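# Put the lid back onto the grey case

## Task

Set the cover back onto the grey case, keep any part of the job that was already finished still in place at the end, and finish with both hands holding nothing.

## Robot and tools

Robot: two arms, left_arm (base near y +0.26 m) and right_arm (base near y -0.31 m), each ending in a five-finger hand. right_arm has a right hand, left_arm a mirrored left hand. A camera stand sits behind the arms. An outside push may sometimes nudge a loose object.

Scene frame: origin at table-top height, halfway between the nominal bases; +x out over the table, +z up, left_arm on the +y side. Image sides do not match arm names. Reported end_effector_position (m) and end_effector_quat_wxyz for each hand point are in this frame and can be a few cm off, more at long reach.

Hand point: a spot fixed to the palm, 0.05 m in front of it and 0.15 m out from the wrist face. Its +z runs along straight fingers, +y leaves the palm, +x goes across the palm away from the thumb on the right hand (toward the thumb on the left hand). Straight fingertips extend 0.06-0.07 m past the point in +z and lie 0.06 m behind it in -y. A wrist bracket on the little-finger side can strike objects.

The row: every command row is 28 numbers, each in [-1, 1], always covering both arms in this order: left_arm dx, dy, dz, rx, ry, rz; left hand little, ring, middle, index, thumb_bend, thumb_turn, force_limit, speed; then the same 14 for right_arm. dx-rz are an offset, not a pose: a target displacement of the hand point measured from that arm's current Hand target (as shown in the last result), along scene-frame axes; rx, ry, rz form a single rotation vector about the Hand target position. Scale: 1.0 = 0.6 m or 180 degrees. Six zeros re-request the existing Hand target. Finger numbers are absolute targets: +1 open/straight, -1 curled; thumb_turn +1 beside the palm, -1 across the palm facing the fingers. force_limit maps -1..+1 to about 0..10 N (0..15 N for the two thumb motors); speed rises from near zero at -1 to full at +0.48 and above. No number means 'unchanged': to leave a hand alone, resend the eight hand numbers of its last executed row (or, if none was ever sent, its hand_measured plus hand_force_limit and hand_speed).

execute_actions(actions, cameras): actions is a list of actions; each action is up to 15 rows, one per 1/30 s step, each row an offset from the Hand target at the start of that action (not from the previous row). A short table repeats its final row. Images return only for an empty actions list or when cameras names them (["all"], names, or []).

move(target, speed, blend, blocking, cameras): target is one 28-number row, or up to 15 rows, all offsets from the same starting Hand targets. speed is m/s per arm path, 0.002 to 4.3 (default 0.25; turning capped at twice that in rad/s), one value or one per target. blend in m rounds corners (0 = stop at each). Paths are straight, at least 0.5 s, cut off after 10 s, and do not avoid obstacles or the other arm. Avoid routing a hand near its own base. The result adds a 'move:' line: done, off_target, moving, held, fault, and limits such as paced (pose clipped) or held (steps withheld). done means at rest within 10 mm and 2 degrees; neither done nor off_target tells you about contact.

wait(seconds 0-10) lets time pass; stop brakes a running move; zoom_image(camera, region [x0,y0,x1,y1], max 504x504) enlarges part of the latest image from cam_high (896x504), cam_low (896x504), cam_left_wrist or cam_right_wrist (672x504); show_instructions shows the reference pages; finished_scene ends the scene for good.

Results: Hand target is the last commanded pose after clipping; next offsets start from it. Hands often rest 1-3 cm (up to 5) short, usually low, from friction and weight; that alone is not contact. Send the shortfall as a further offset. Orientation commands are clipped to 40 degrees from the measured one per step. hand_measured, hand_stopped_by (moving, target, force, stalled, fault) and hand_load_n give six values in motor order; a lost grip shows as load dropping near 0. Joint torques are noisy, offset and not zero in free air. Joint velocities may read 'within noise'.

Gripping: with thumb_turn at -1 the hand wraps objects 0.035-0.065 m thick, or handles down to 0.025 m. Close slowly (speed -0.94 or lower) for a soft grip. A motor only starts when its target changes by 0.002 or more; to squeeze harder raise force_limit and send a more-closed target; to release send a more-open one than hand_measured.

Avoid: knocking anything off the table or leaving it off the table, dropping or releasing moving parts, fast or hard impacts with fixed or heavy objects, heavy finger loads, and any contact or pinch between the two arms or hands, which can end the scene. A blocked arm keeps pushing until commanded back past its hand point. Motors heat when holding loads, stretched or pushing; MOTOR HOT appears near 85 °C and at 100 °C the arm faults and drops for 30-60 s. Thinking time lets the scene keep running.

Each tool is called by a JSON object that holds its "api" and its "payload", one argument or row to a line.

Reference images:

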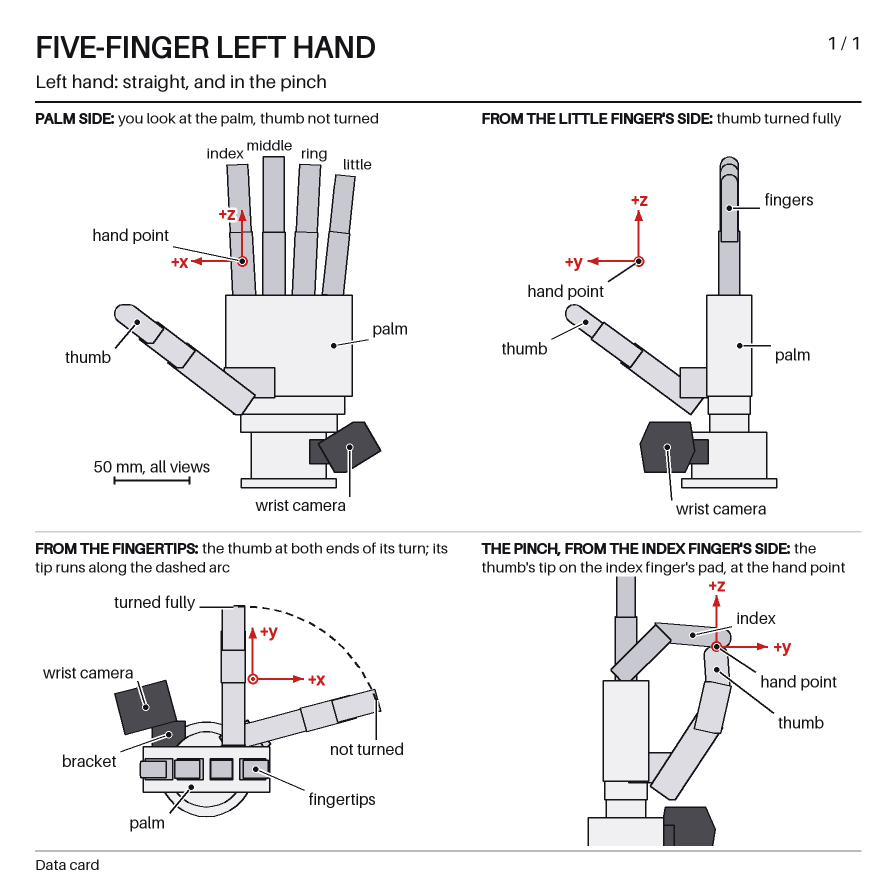

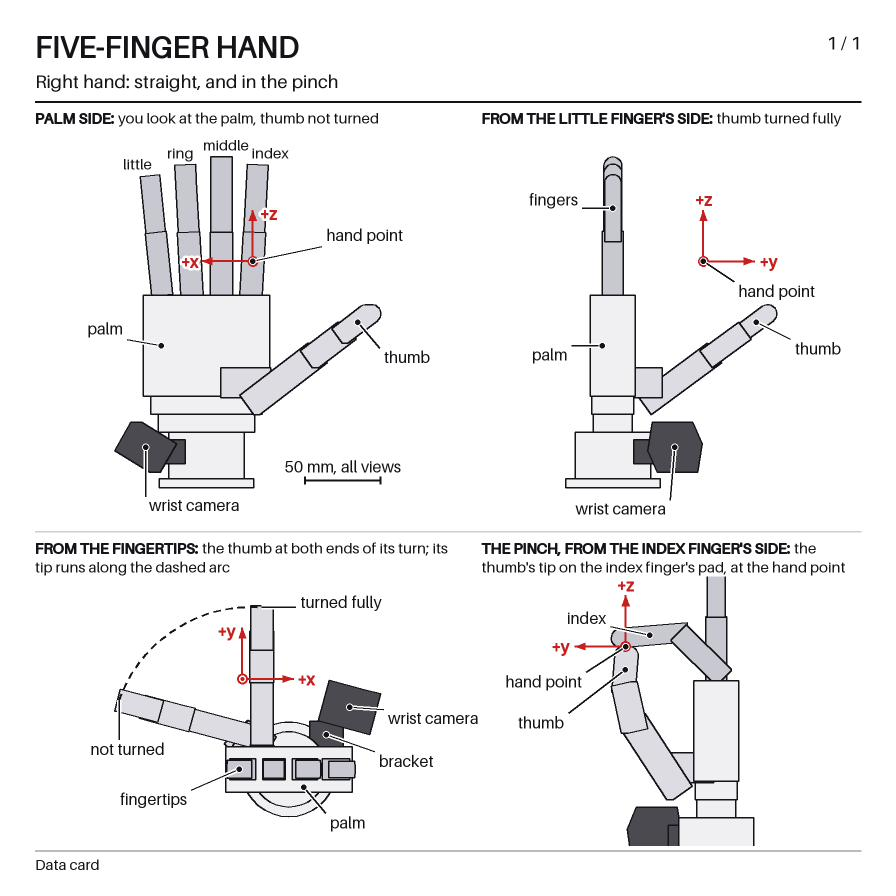

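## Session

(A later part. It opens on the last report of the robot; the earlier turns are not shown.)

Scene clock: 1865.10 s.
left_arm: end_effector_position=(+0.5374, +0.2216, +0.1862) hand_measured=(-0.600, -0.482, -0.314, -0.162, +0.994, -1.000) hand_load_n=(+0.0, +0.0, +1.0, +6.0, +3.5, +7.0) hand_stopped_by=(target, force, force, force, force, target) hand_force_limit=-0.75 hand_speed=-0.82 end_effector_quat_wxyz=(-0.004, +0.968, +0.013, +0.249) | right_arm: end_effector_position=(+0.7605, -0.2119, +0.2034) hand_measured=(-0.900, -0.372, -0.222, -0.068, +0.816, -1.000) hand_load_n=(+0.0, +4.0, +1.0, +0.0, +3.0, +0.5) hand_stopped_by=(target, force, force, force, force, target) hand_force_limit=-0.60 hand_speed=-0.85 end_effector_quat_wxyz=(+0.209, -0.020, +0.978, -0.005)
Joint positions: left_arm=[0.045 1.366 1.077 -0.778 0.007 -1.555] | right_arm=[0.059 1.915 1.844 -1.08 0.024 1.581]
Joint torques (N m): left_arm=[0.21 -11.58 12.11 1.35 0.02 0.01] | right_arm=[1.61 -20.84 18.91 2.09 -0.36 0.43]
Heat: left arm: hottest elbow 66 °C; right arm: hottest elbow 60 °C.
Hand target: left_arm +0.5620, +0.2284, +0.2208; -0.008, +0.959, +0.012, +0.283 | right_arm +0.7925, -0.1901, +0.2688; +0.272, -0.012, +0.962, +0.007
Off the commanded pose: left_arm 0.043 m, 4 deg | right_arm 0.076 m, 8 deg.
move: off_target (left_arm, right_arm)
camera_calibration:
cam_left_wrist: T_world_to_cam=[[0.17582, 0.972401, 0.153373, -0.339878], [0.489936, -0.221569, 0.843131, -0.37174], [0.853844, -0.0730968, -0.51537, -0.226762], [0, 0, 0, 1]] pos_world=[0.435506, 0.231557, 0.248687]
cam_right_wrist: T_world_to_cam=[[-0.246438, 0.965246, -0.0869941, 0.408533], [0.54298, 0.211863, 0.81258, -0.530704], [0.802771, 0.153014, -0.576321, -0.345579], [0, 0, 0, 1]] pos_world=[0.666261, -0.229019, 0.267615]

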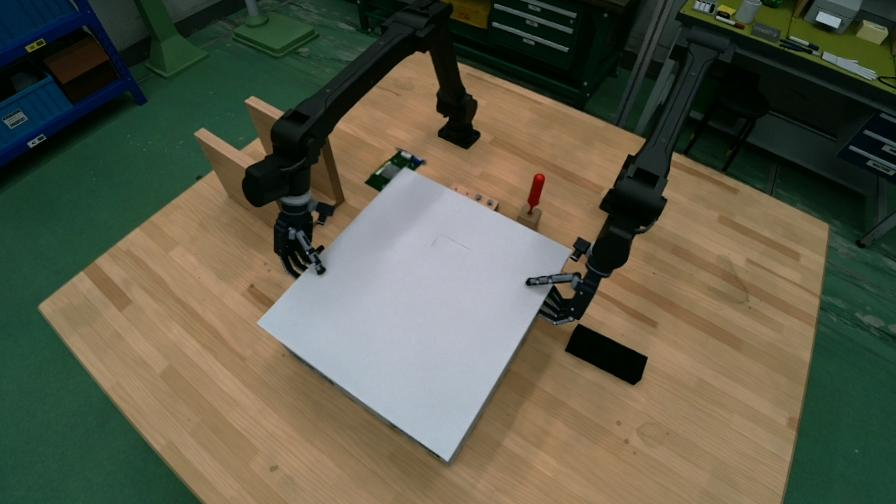

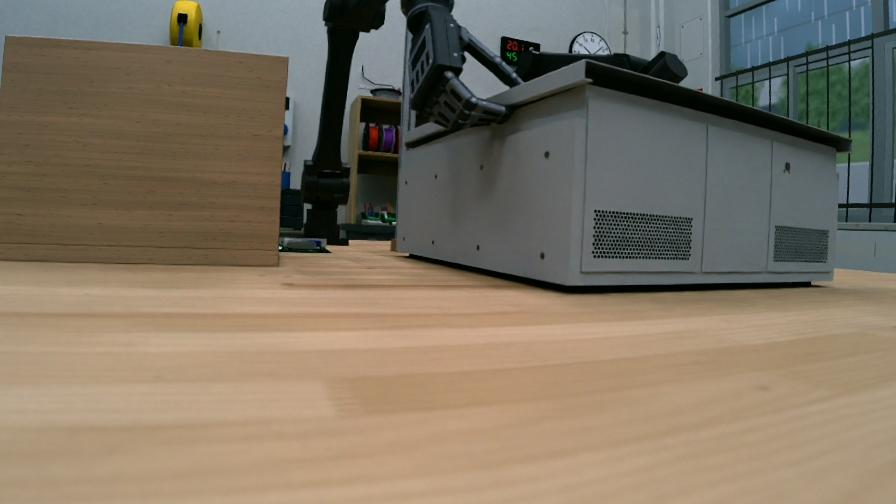

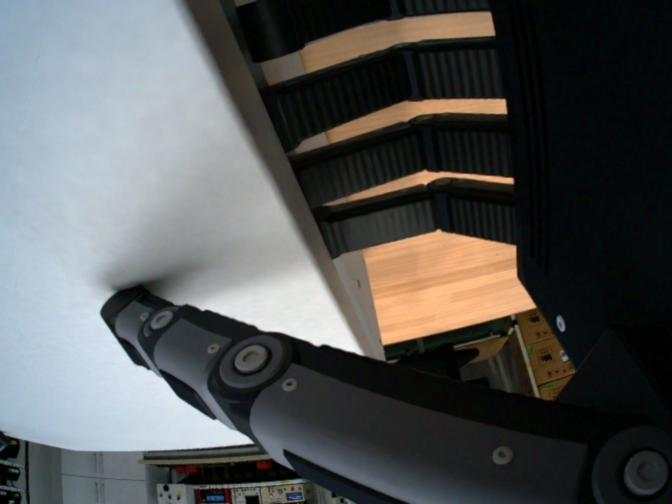

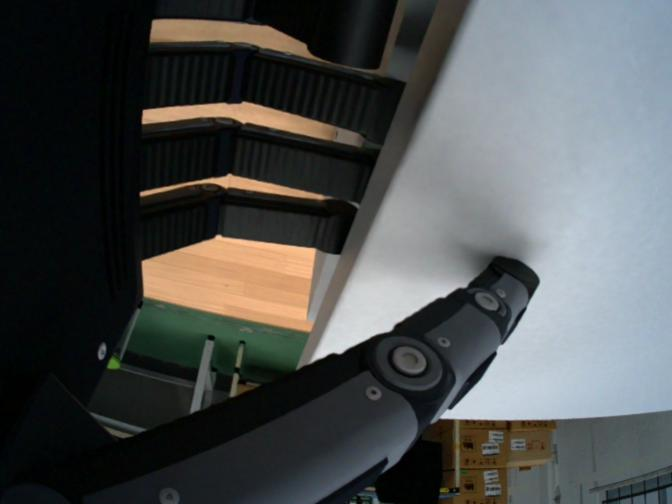

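{"api": "move", "payload": {
  "target": [0,0.012,-0.03,0,0,0,-0.6,-0.5,-0.4,-0.3,-0.2,-1,-0.75,-0.82, 0,0.015,-0.045,0,0,0,-0.9,-0.6,-0.45,-0.35,-0.3,-1,-0.6,-0.85],
  "speed": 0.03,
  "cameras": ["cam_low","cam_high","cam_right_wrist","cam_left_wrist"]
}}

{"api": "zoom_image", "payload": {
  "camera": "cam_low",
  "region": [530, 20, 650, 120]
}}

{"api": "zoom_image", "payload": {
  "camera": "cam_low",
  "region": [780, 80, 880, 180]
}}

{"api": "zoom_image", "payload": {
  "camera": "cam_low",
  "region": [380, 80, 480, 180]
}}

{"api": "zoom_image", "payload": {
  "camera": "cam_high",
  "region": [410, 380, 500, 480]
}}

{"api": "zoom_image", "payload": {
  "camera": "cam_high",
  "region": [240, 290, 320, 370]
}}

Scene clock: 1927.73 s.
left_arm: end_effector_position=(+0.5430, +0.2223, +0.1841) hand_measured=(-0.600, -0.482, -0.314, -0.162, +0.994, -1.000) hand_load_n=(+0.0, +0.0, +0.5, +7.0, +3.5, +8.5) hand_stopped_by=(target, force, force, force, force, target) hand_force_limit=-0.75 hand_speed=-0.82 end_effector_quat_wxyz=(+0.003, +0.967, +0.014, +0.254) | right_arm: end_effector_position=(+0.7666, -0.2114, +0.2014) hand_measured=(-0.900, -0.372, -0.222, -0.068, +0.816, -1.000) hand_load_n=(+0.0, +2.0, +2.5, +0.5, +3.0, +2.0) hand_stopped_by=(target, force, force, force, force, target) hand_force_limit=-0.60 hand_speed=-0.85 end_effector_quat_wxyz=(+0.216, -0.017, +0.976, -0.009)
Joint positions: left_arm=[0.052 1.379 1.077 -0.755 0.023 -1.554] | right_arm=[0.063 1.922 1.844 -1.058 0.035 1.588]
Joint torques (N m): left_arm=[1.55 -10.87 9.95 2.62 -0.35 0.15] | right_arm=[2.37 -20.48 14.22 3.88 -0.49 0.47]
Heat: left arm: hottest elbow 64 °C; right arm: hottest elbow 58 °C.
Hand target: left_arm +0.5620, +0.2357, +0.2029; -0.008, +0.959, +0.012, +0.283 | right_arm +0.7926, -0.1813, +0.2421; +0.272, -0.012, +0.962, +0.007
Off the commanded pose: left_arm 0.030 m, 4 deg | right_arm 0.057 m, 7 deg.
move: off_target (left_arm, right_arm)
camera_calibration:
cam_left_wrist: T_world_to_cam=[[0.176197, 0.974081, 0.141846, -0.339636], [0.480524, -0.210879, 0.85125, -0.371245], [0.859099, -0.0818275, -0.505226, -0.235429], [0, 0, 0, 1]] pos_world=[0.440492, 0.233281, 0.245253]
cam_right_wrist: T_world_to_cam=[[-0.23773, 0.96653, -0.0964611, 0.404856], [0.531682, 0.212594, 0.819828, -0.525141], [0.812895, 0.143611, -0.564426, -0.363881], [0, 0, 0, 1]] pos_world=[0.671252, -0.227406, 0.264195]

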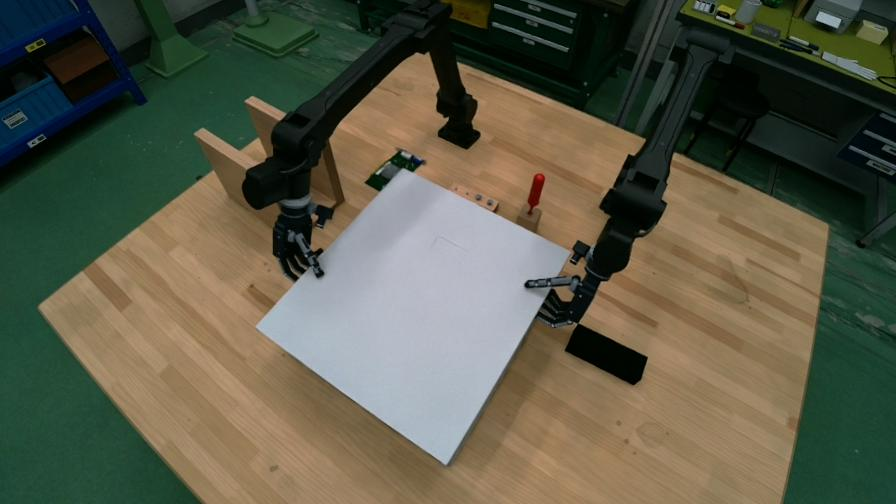

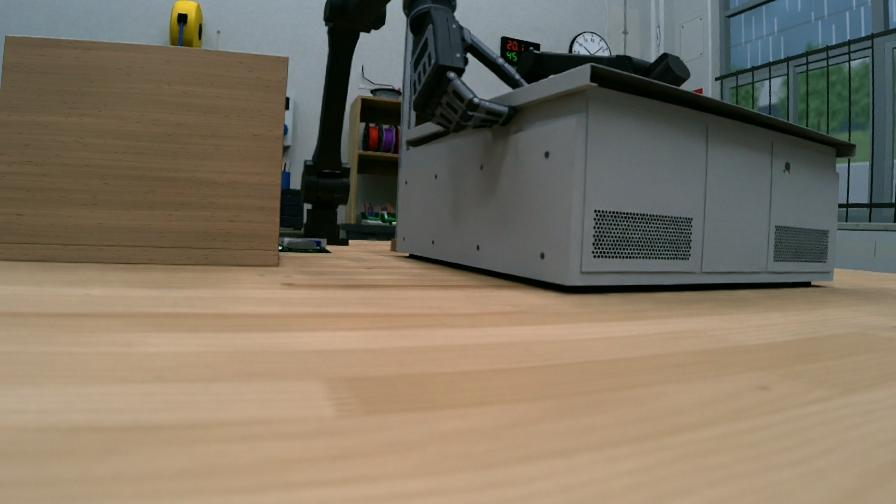

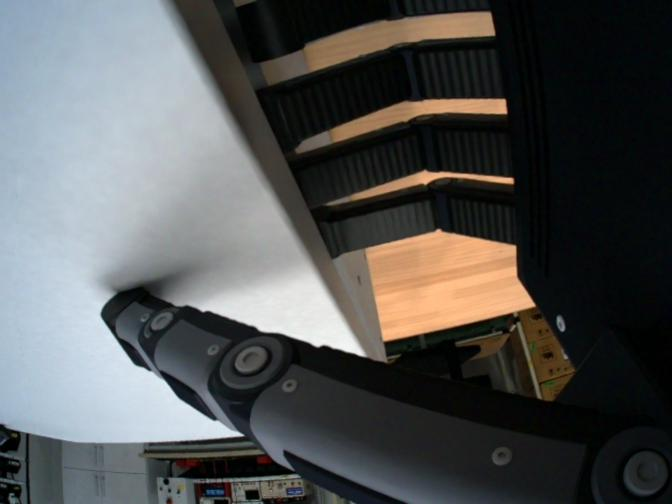

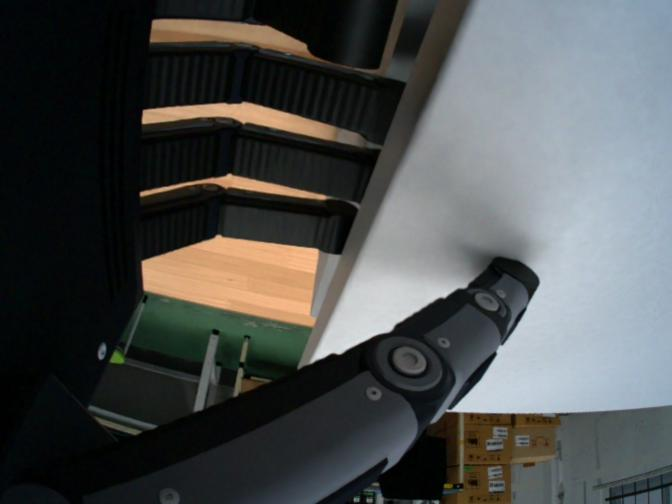

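Scaled by 4.200 from the camera's 896x504 image, which has a finer 1280x720 frame.

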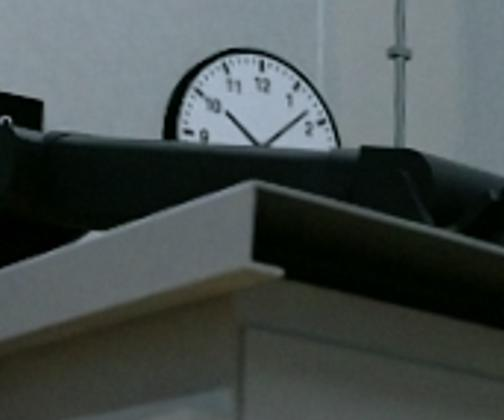

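Scaled by 5.040 from the camera's 896x504 image, which has a finer 1280x720 frame.

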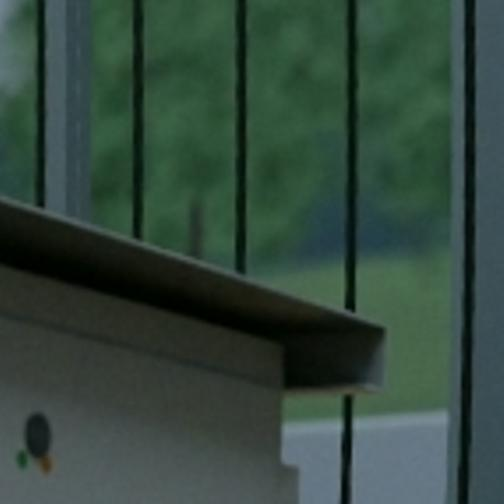

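Scaled by 5.040 from the camera's 896x504 image, which has a finer 1280x720 frame.

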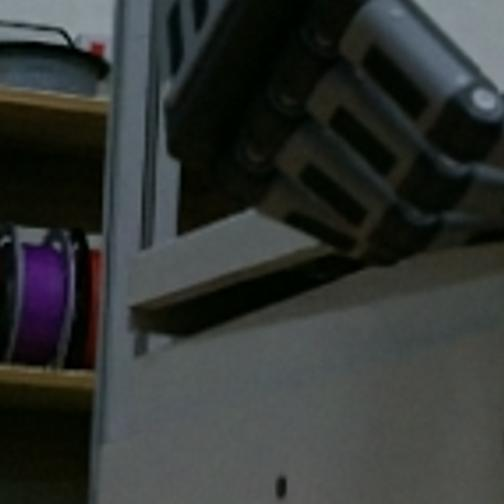

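Scaled by 5.040 from the camera's 896x504 image, which has a finer 1280x720 frame.

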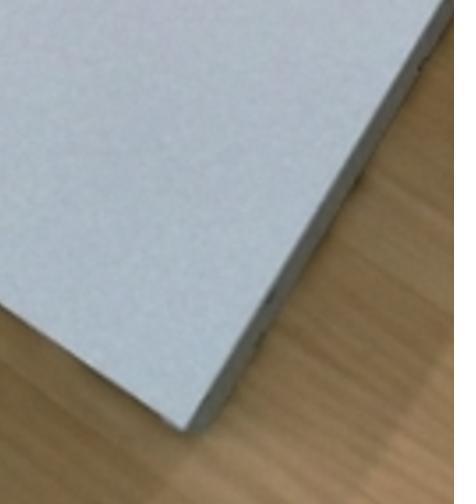

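Scaled by 6.300 from the camera's 896x504 image, which has a finer 1280x720 frame.

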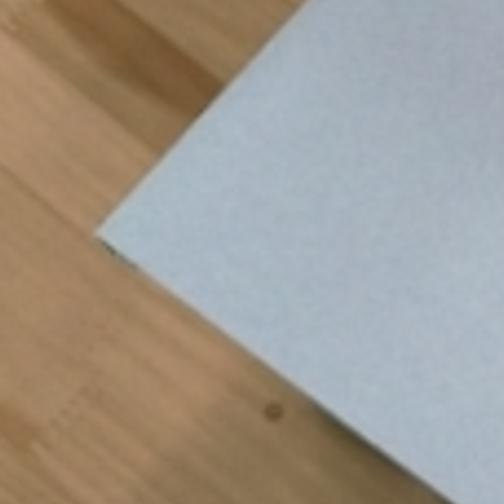

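{"api": "execute_actions", "payload": {
  "actions": []
}}

Scene clock: 1961.27 s.
left_arm: end_effector_position=(+0.5430, +0.2223, +0.1841) hand_measured=(-0.600, -0.482, -0.314, -0.162, +0.994, -1.000) hand_load_n=(+0.0, +0.0, +0.5, +7.0, +3.0, +8.5) hand_stopped_by=(target, force, force, force, force, target) hand_force_limit=-0.75 hand_speed=-0.82 end_effector_quat_wxyz=(+0.003, +0.967, +0.014, +0.254) | right_arm: end_effector_position=(+0.7666, -0.2114, +0.2014) hand_measured=(-0.900, -0.372, -0.222, -0.068, +0.816, -1.000) hand_load_n=(+0.0, +2.0, +2.5, +0.0, +3.0, +1.5) hand_stopped_by=(target, force, force, force, force, target) hand_force_limit=-0.60 hand_speed=-0.85 end_effector_quat_wxyz=(+0.216, -0.017, +0.976, -0.009)
Joint positions: left_arm=[0.052 1.379 1.077 -0.755 0.023 -1.554] | right_arm=[0.063 1.922 1.844 -1.058 0.035 1.588]
Joint velocities: within noise
Joint torques (N m): left_arm=[0.79 -11.11 9.96 2.37 -0.33 0.14] | right_arm=[2.37 -20.42 14.23 3.85 -0.5 0.48]
Heat: left arm: hottest elbow 62 °C; right arm: hottest elbow 56 °C.
Hand target: left_arm +0.5620, +0.2357, +0.2029; -0.008, +0.959, +0.012, +0.283 | right_arm +0.7926, -0.1813, +0.2421; +0.272, -0.012, +0.962, +0.007
Off the commanded pose: left_arm 0.030 m, 4 deg | right_arm 0.057 m, 7 deg.
camera_calibration:
cam_left_wrist: T_world_to_cam=[[0.176197, 0.974081, 0.141846, -0.339636], [0.480524, -0.210879, 0.85125, -0.371245], [0.859099, -0.0818275, -0.505226, -0.235429], [0, 0, 0, 1]] pos_world=[0.440492, 0.233281, 0.245253]
cam_right_wrist: T_world_to_cam=[[-0.23773, 0.96653, -0.0964611, 0.404856], [0.531682, 0.212594, 0.819828, -0.525141], [0.812895, 0.143611, -0.564426, -0.363881], [0, 0, 0, 1]] pos_world=[0.671252, -0.227406, 0.264195]

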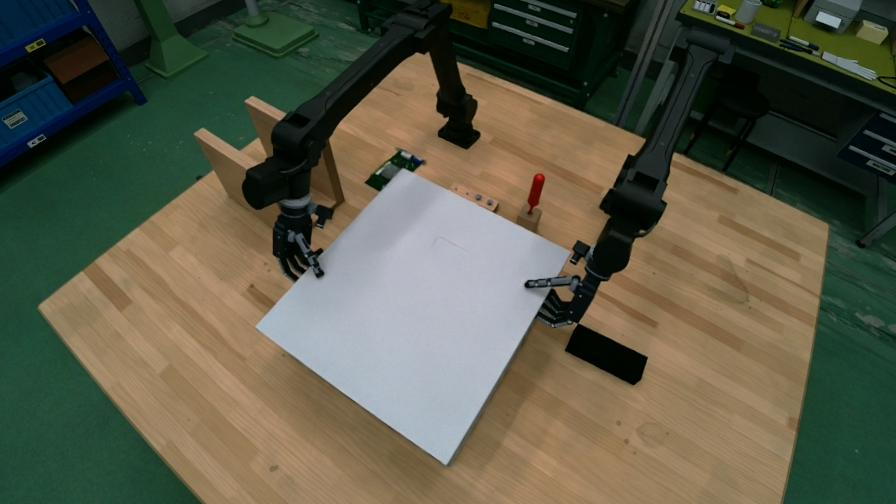

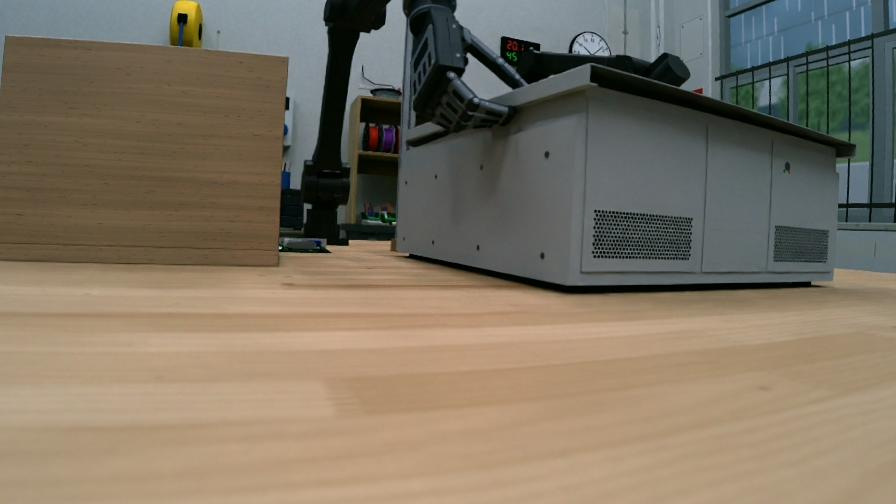

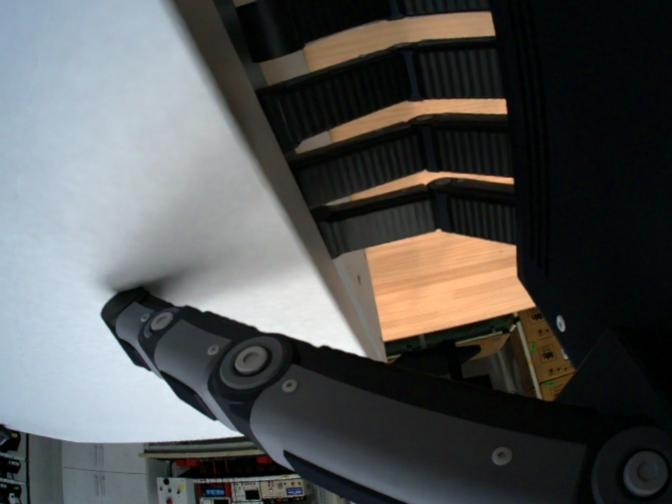

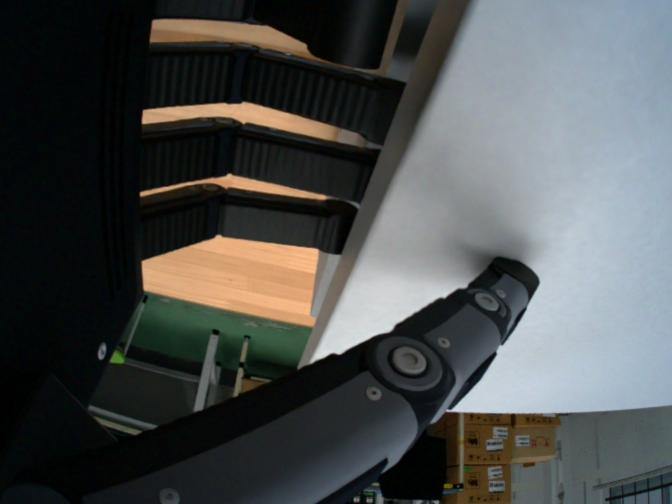

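{"api": "zoom_image", "payload": {
  "camera": "cam_low",
  "region": [530, 20, 650, 120]
}}

{"api": "zoom_image", "payload": {
  "camera": "cam_low",
  "region": [780, 80, 880, 180]
}}

{"api": "zoom_image", "payload": {
  "camera": "cam_low",
  "region": [380, 80, 480, 180]
}}

Scaled by 4.200 from the camera's 896x504 image, which has a finer 1280x720 frame.

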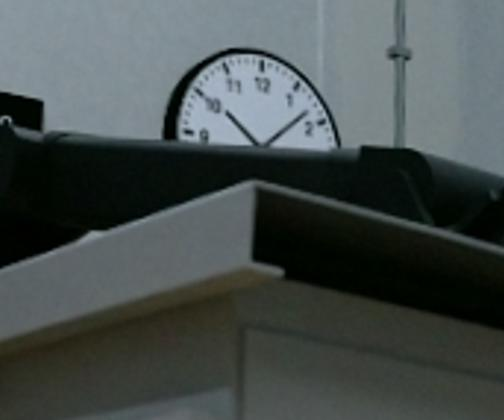

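Scaled by 5.040 from the camera's 896x504 image, which has a finer 1280x720 frame.

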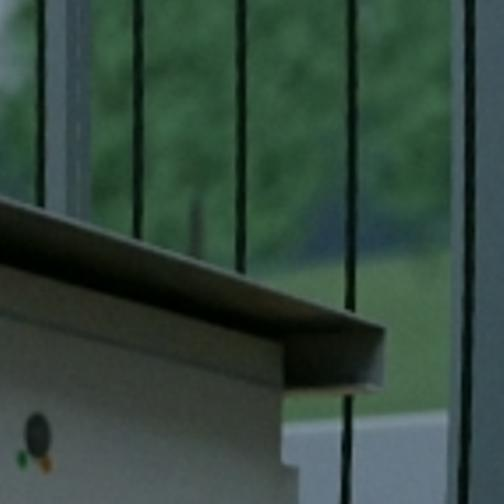

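Scaled by 5.040 from the camera's 896x504 image, which has a finer 1280x720 frame.

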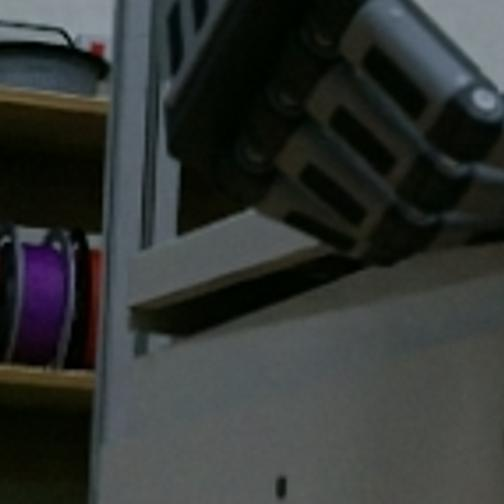

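{"api": "zoom_image", "payload": {
  "camera": "cam_low",
  "region": [820, 125, 870, 175]
}}

{"api": "zoom_image", "payload": {
  "camera": "cam_low",
  "region": [570, 50, 620, 100]
}}

{"api": "zoom_image", "payload": {
  "camera": "cam_low",
  "region": [395, 115, 445, 165]
}}

Scaled by 10.080 from the camera's 896x504 image, which has a finer 1280x720 frame.

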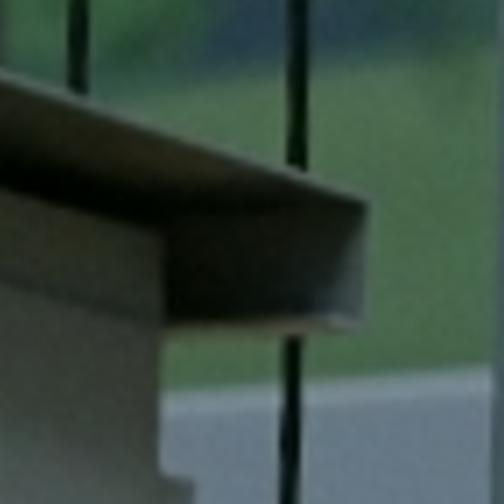

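Scaled by 10.080 from the camera's 896x504 image, which has a finer 1280x720 frame.

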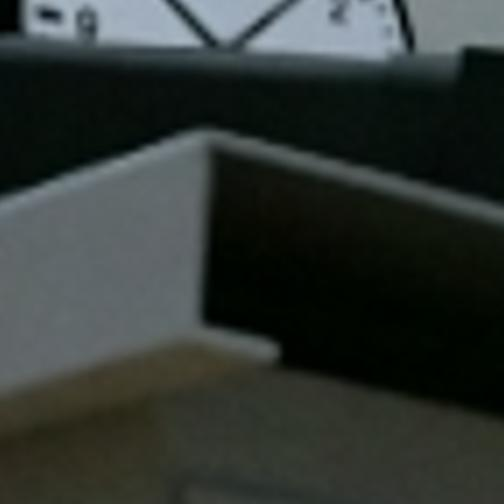

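Scaled by 10.080 from the camera's 896x504 image, which has a finer 1280x720 frame.

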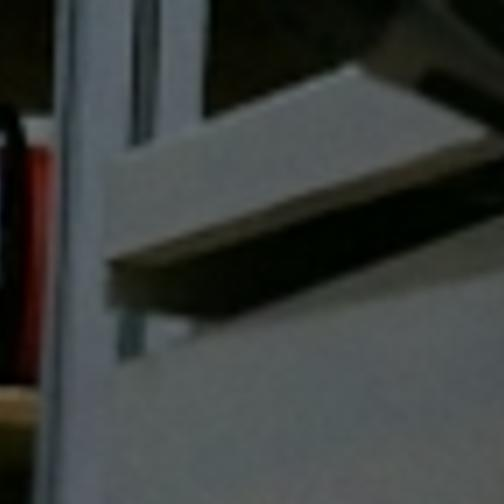

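{"api": "zoom_image", "payload": {
  "camera": "cam_high",
  "region": [420, 440, 470, 490]
}}

{"api": "zoom_image", "payload": {
  "camera": "cam_high",
  "region": [230, 300, 280, 350]
}}

{"api": "zoom_image", "payload": {
  "camera": "cam_high",
  "region": [375, 145, 425, 195]
}}

{"api": "zoom_image", "payload": {
  "camera": "cam_high",
  "region": [545, 225, 595, 275]
}}

Scaled by 10.080 from the camera's 896x504 image, which has a finer 1280x720 frame.

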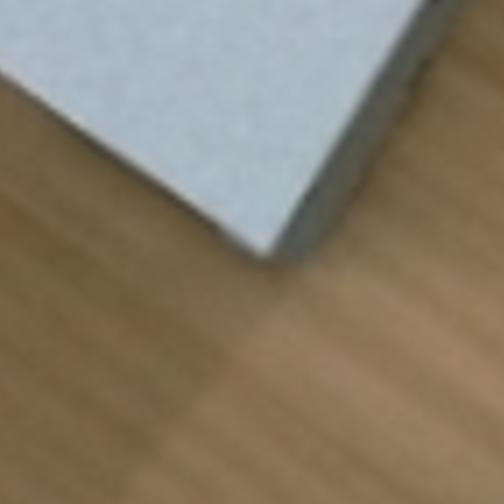

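Scaled by 10.080 from the camera's 896x504 image, which has a finer 1280x720 frame.

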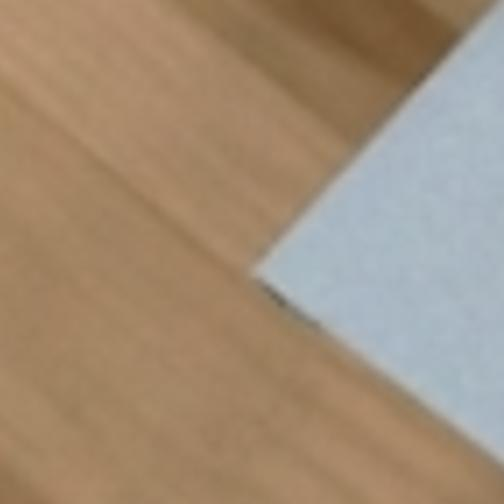

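Scaled by 10.080 from the camera's 896x504 image, which has a finer 1280x720 frame.

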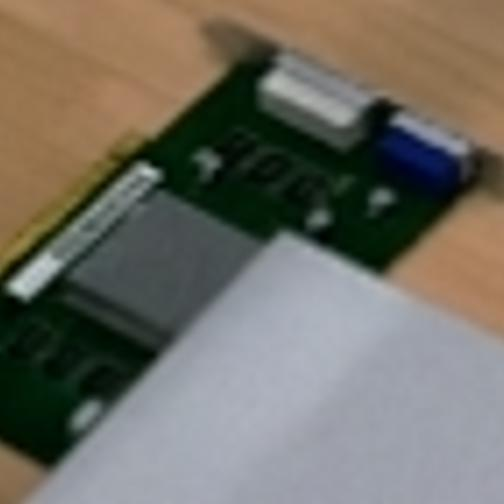

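Scaled by 10.080 from the camera's 896x504 image, which has a finer 1280x720 frame.

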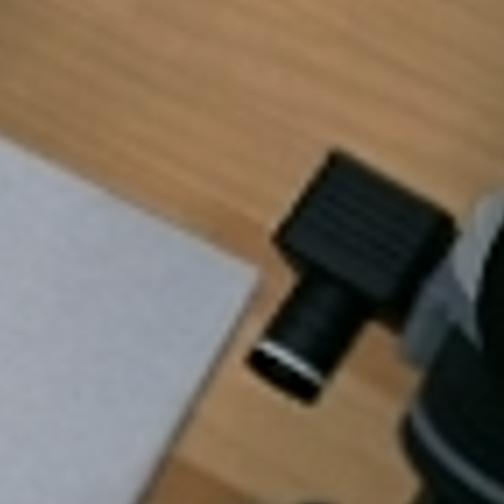

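{"api": "zoom_image", "payload": {
  "camera": "cam_high",
  "region": [380, 170, 540, 310]
}}

{"api": "zoom_image", "payload": {
  "camera": "cam_left_wrist",
  "region": [160, 0, 420, 400]
}}

{"api": "zoom_image", "payload": {
  "camera": "cam_right_wrist",
  "region": [250, 0, 510, 400]
}}

Scaled by 3.150 from the camera's 896x504 image, which has a finer 1280x720 frame.

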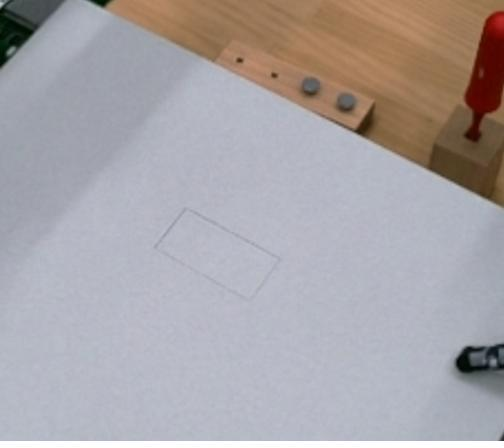

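Scaled by 1.260 from the camera's 672x504 image, which has a finer 960x720 frame.

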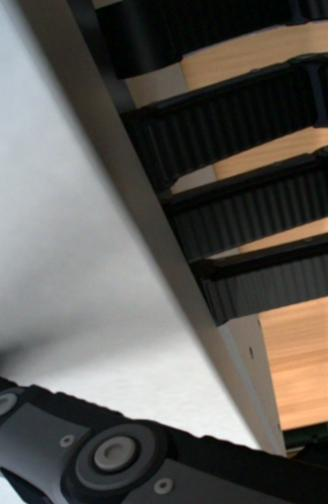

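Scaled by 1.260 from the camera's 672x504 image, which has a finer 960x720 frame.

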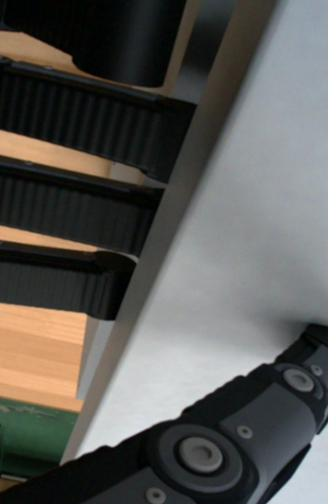

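{"api": "move", "payload": {
  "target": [-0.02, 0.008, 0, 0, 0, 0, -0.6, -0.5, -0.4, -0.3, -0.2, -1, -0.75, -0.82, -0.02, 0.008, 0, 0, 0, 0, -0.9, -0.6, -0.45, -0.35, -0.3, -1, -0.6, -0.85],
  "speed": 0.03,
  "cameras": ["cam_high", "cam_low"]
}}

Scene clock: 2264.33 s.
left_arm: end_effector_position=(+0.5435, +0.2225, +0.1839) hand_measured=(-0.600, -0.482, -0.314, -0.162, +0.994, -1.000) hand_load_n=(+0.0, +0.0, +0.0, +8.0, +3.0, +7.0) hand_stopped_by=(target, force, force, force, force, target) hand_force_limit=-0.75 hand_speed=-0.82 end_effector_quat_wxyz=(+0.006, +0.966, +0.010, +0.258) | right_arm: end_effector_position=(+0.7685, -0.2113, +0.1951) hand_measured=(-0.900, -0.372, -0.220, -0.068, +0.816, -1.000) hand_load_n=(+0.0, +1.5, +4.5, +0.0, +4.5, +0.0) hand_stopped_by=(target, force, force, force, force, target) hand_force_limit=-0.60 hand_speed=-0.85 end_effector_quat_wxyz=(+0.221, -0.008, +0.975, -0.009)
Joint positions: left_arm=[0.056 1.379 1.073 -0.744 0.033 -1.546] | right_arm=[0.065 1.92 1.821 -1.027 0.041 1.606]
Joint torques (N m): left_arm=[2.2 -14.1 8.23 1.95 -0.45 0.14] | right_arm=[2.9 -22.71 12.18 3.18 -0.52 0.37]
Heat: left arm: hottest elbow 60 °C; right arm: hottest elbow 53 °C.
Hand target: left_arm +0.5501, +0.2405, +0.2029; -0.008, +0.959, +0.012, +0.283 | right_arm +0.7806, -0.1764, +0.2421; +0.272, -0.012, +0.962, +0.007
Off the commanded pose: left_arm 0.027 m, 3 deg | right_arm 0.060 m, 6 deg.
move: off_target (left_arm, right_arm)
Images, in order (width x height): cam_high 896x504, cam_low 896x504.

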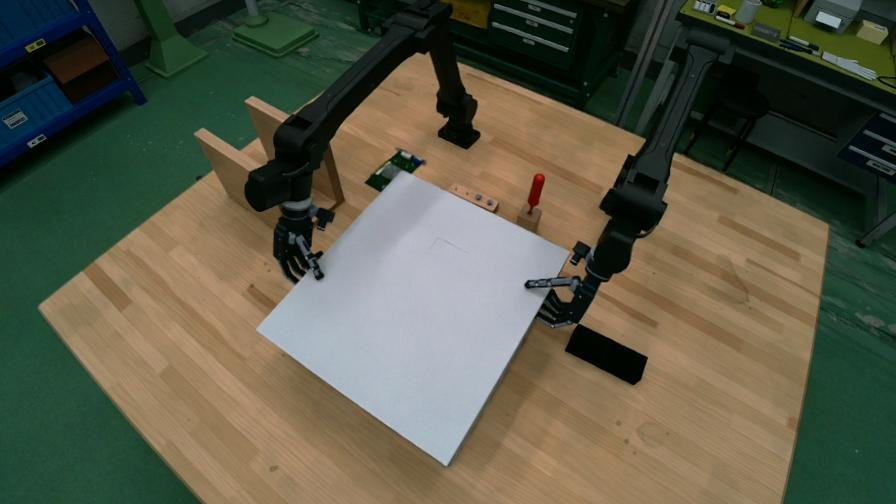

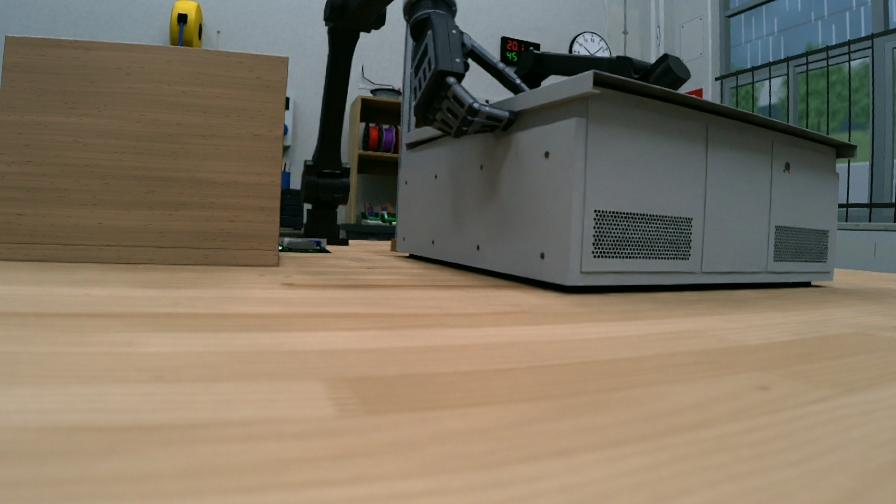

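{"api": "move", "payload": {
  "target": [-0.03, 0.015, 0.01, 0, 0, 0, -0.6, -0.5, -0.4, -0.3, -0.2, -1, -0.75, -0.82, -0.03, 0.015, 0.01, 0, 0, 0, -0.9, -0.6, -0.45, -0.35, -0.3, -1, -0.6, -0.85],
  "speed": 0.03,
  "cameras": ["cam_high", "cam_low"]
}}

{"api": "zoom_image", "payload": {
  "camera": "cam_low",
  "region": [395, 115, 445, 165]
}}

{"api": "zoom_image", "payload": {
  "camera": "cam_low",
  "region": [570, 50, 620, 100]
}}

{"api": "zoom_image", "payload": {
  "camera": "cam_low",
  "region": [820, 125, 870, 175]
}}

{"api": "zoom_image", "payload": {
  "camera": "cam_high",
  "region": [375, 145, 425, 195]
}}

{"api": "zoom_image", "payload": {
  "camera": "cam_high",
  "region": [545, 225, 595, 275]
}}

{"api": "zoom_image", "payload": {
  "camera": "cam_high",
  "region": [420, 440, 470, 490]
}}

{"api": "zoom_image", "payload": {
  "camera": "cam_high",
  "region": [230, 300, 280, 350]
}}

Scene clock: 2279.47 s.
left_arm: end_effector_position=(+0.5325, +0.2455, +0.1982) hand_measured=(-0.600, -0.482, -0.314, -0.164, +0.994, -1.000) hand_load_n=(+0.0, +0.0, +0.0, +0.0, +0.0, +0.0) hand_stopped_by=(target, force, force, force, force, target) hand_force_limit=-0.75 hand_speed=-0.82 end_effector_quat_wxyz=(-0.006, +0.962, +0.013, +0.273) | right_arm: end_effector_position=(+0.7657, -0.2115, +0.1956) hand_measured=(-0.900, -0.372, -0.220, -0.068, +0.816, -1.000) hand_load_n=(+0.0, +0.5, +8.0, +0.0, +2.5, +0.5) hand_stopped_by=(target, force, force, force, force, target) hand_force_limit=-0.60 hand_speed=-0.85 end_effector_quat_wxyz=(+0.232, +0.014, +0.973, -0.012)
Joint positions: left_arm=[0.104 1.326 1.051 -0.743 0.036 -1.504] | right_arm=[0.072 1.894 1.774 -0.986 0.06 1.654]
Joint torques (N m): left_arm=[0.32 -12.69 8.08 1.21 0.1 -0.02] | right_arm=[3.6 -24.23 11.56 1.8 -0.87 0.03]
Heat: left arm: hottest elbow 59 °C; right arm: hottest elbow 53 °C.
Hand target: left_arm +0.5321, +0.2496, +0.2088; -0.008, +0.959, +0.012, +0.283 | right_arm +0.7625, -0.1672, +0.2479; +0.272, -0.012, +0.962, +0.008
Off the commanded pose: left_arm 0.011 m, 1 deg | right_arm 0.069 m, 6 deg.
move: off_target (left_arm, right_arm)
Images, in order (width x height): cam_high 896x504, cam_low 896x504.

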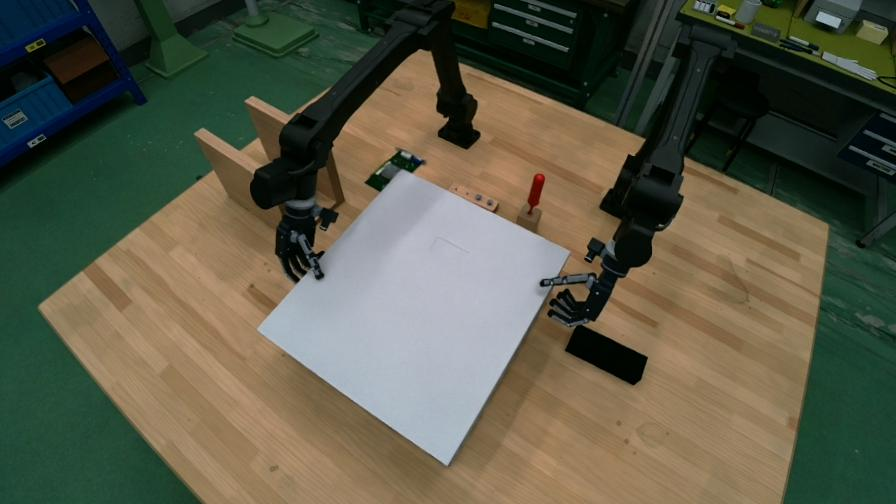

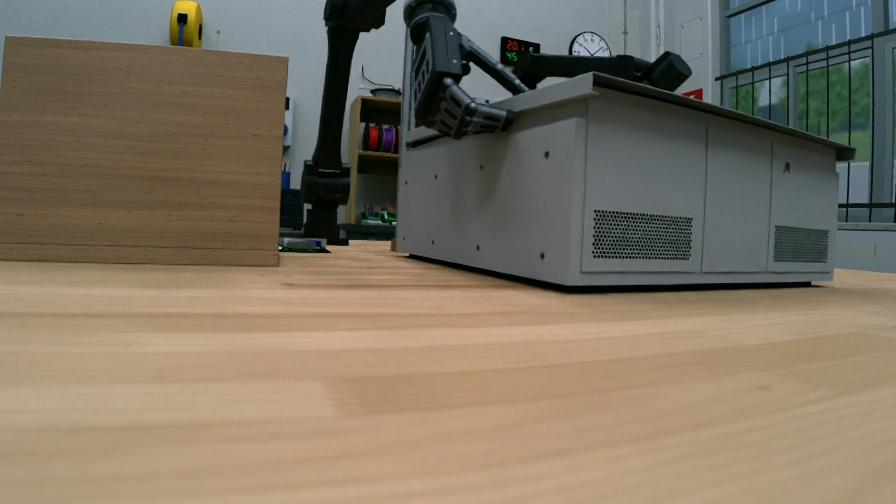

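Scaled by 10.080 from the camera's 896x504 image, which has a finer 1280x720 frame.

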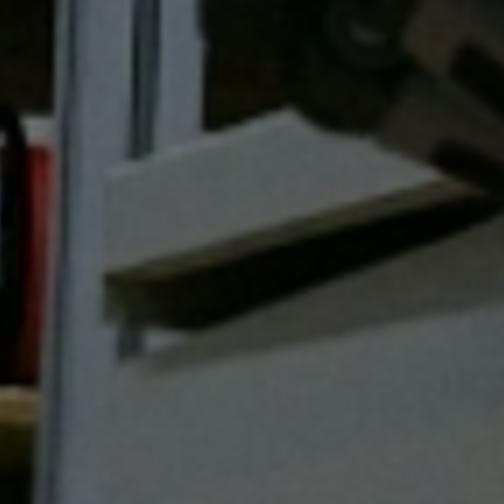

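Scaled by 10.080 from the camera's 896x504 image, which has a finer 1280x720 frame.

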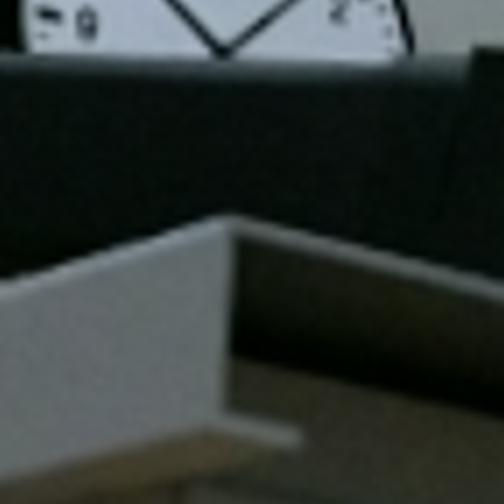

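Scaled by 10.080 from the camera's 896x504 image, which has a finer 1280x720 frame.

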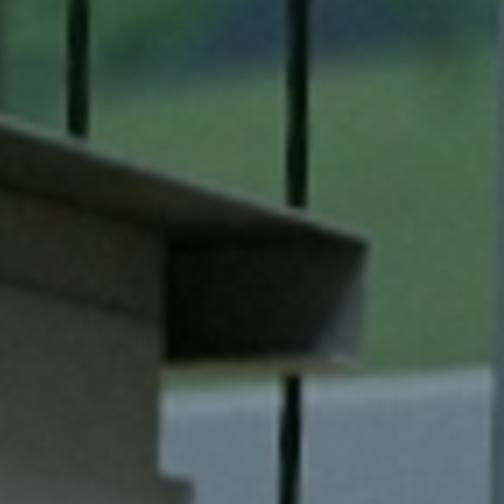

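Scaled by 10.080 from the camera's 896x504 image, which has a finer 1280x720 frame.

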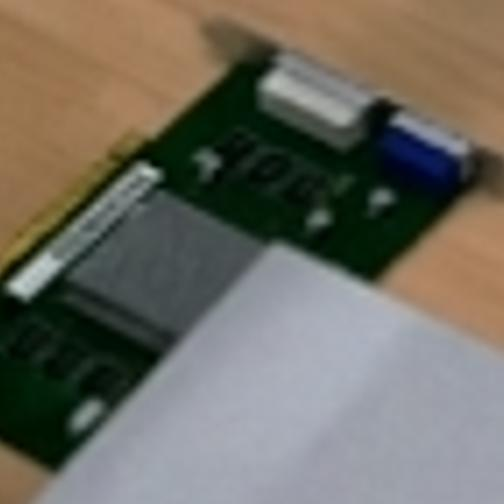

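Scaled by 10.080 from the camera's 896x504 image, which has a finer 1280x720 frame.

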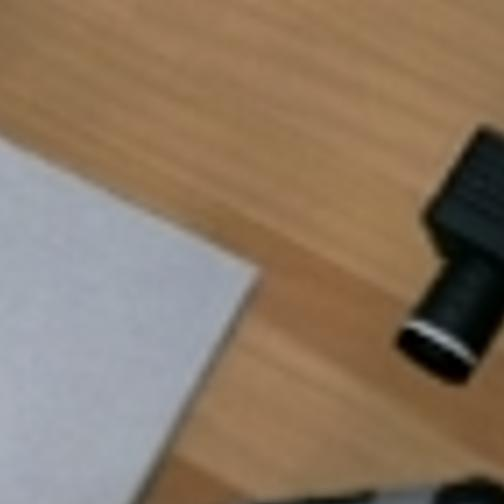

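Scaled by 10.080 from the camera's 896x504 image, which has a finer 1280x720 frame.

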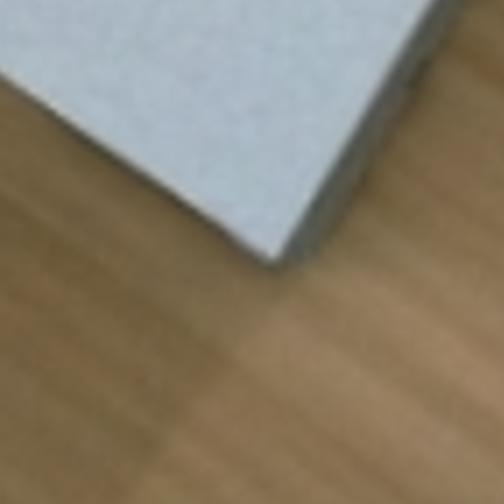

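Scaled by 10.080 from the camera's 896x504 image, which has a finer 1280x720 frame.

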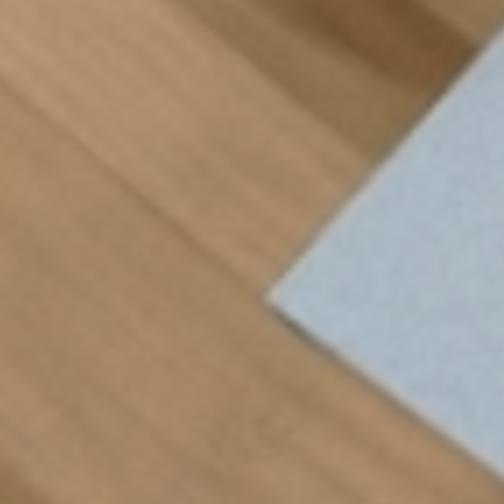

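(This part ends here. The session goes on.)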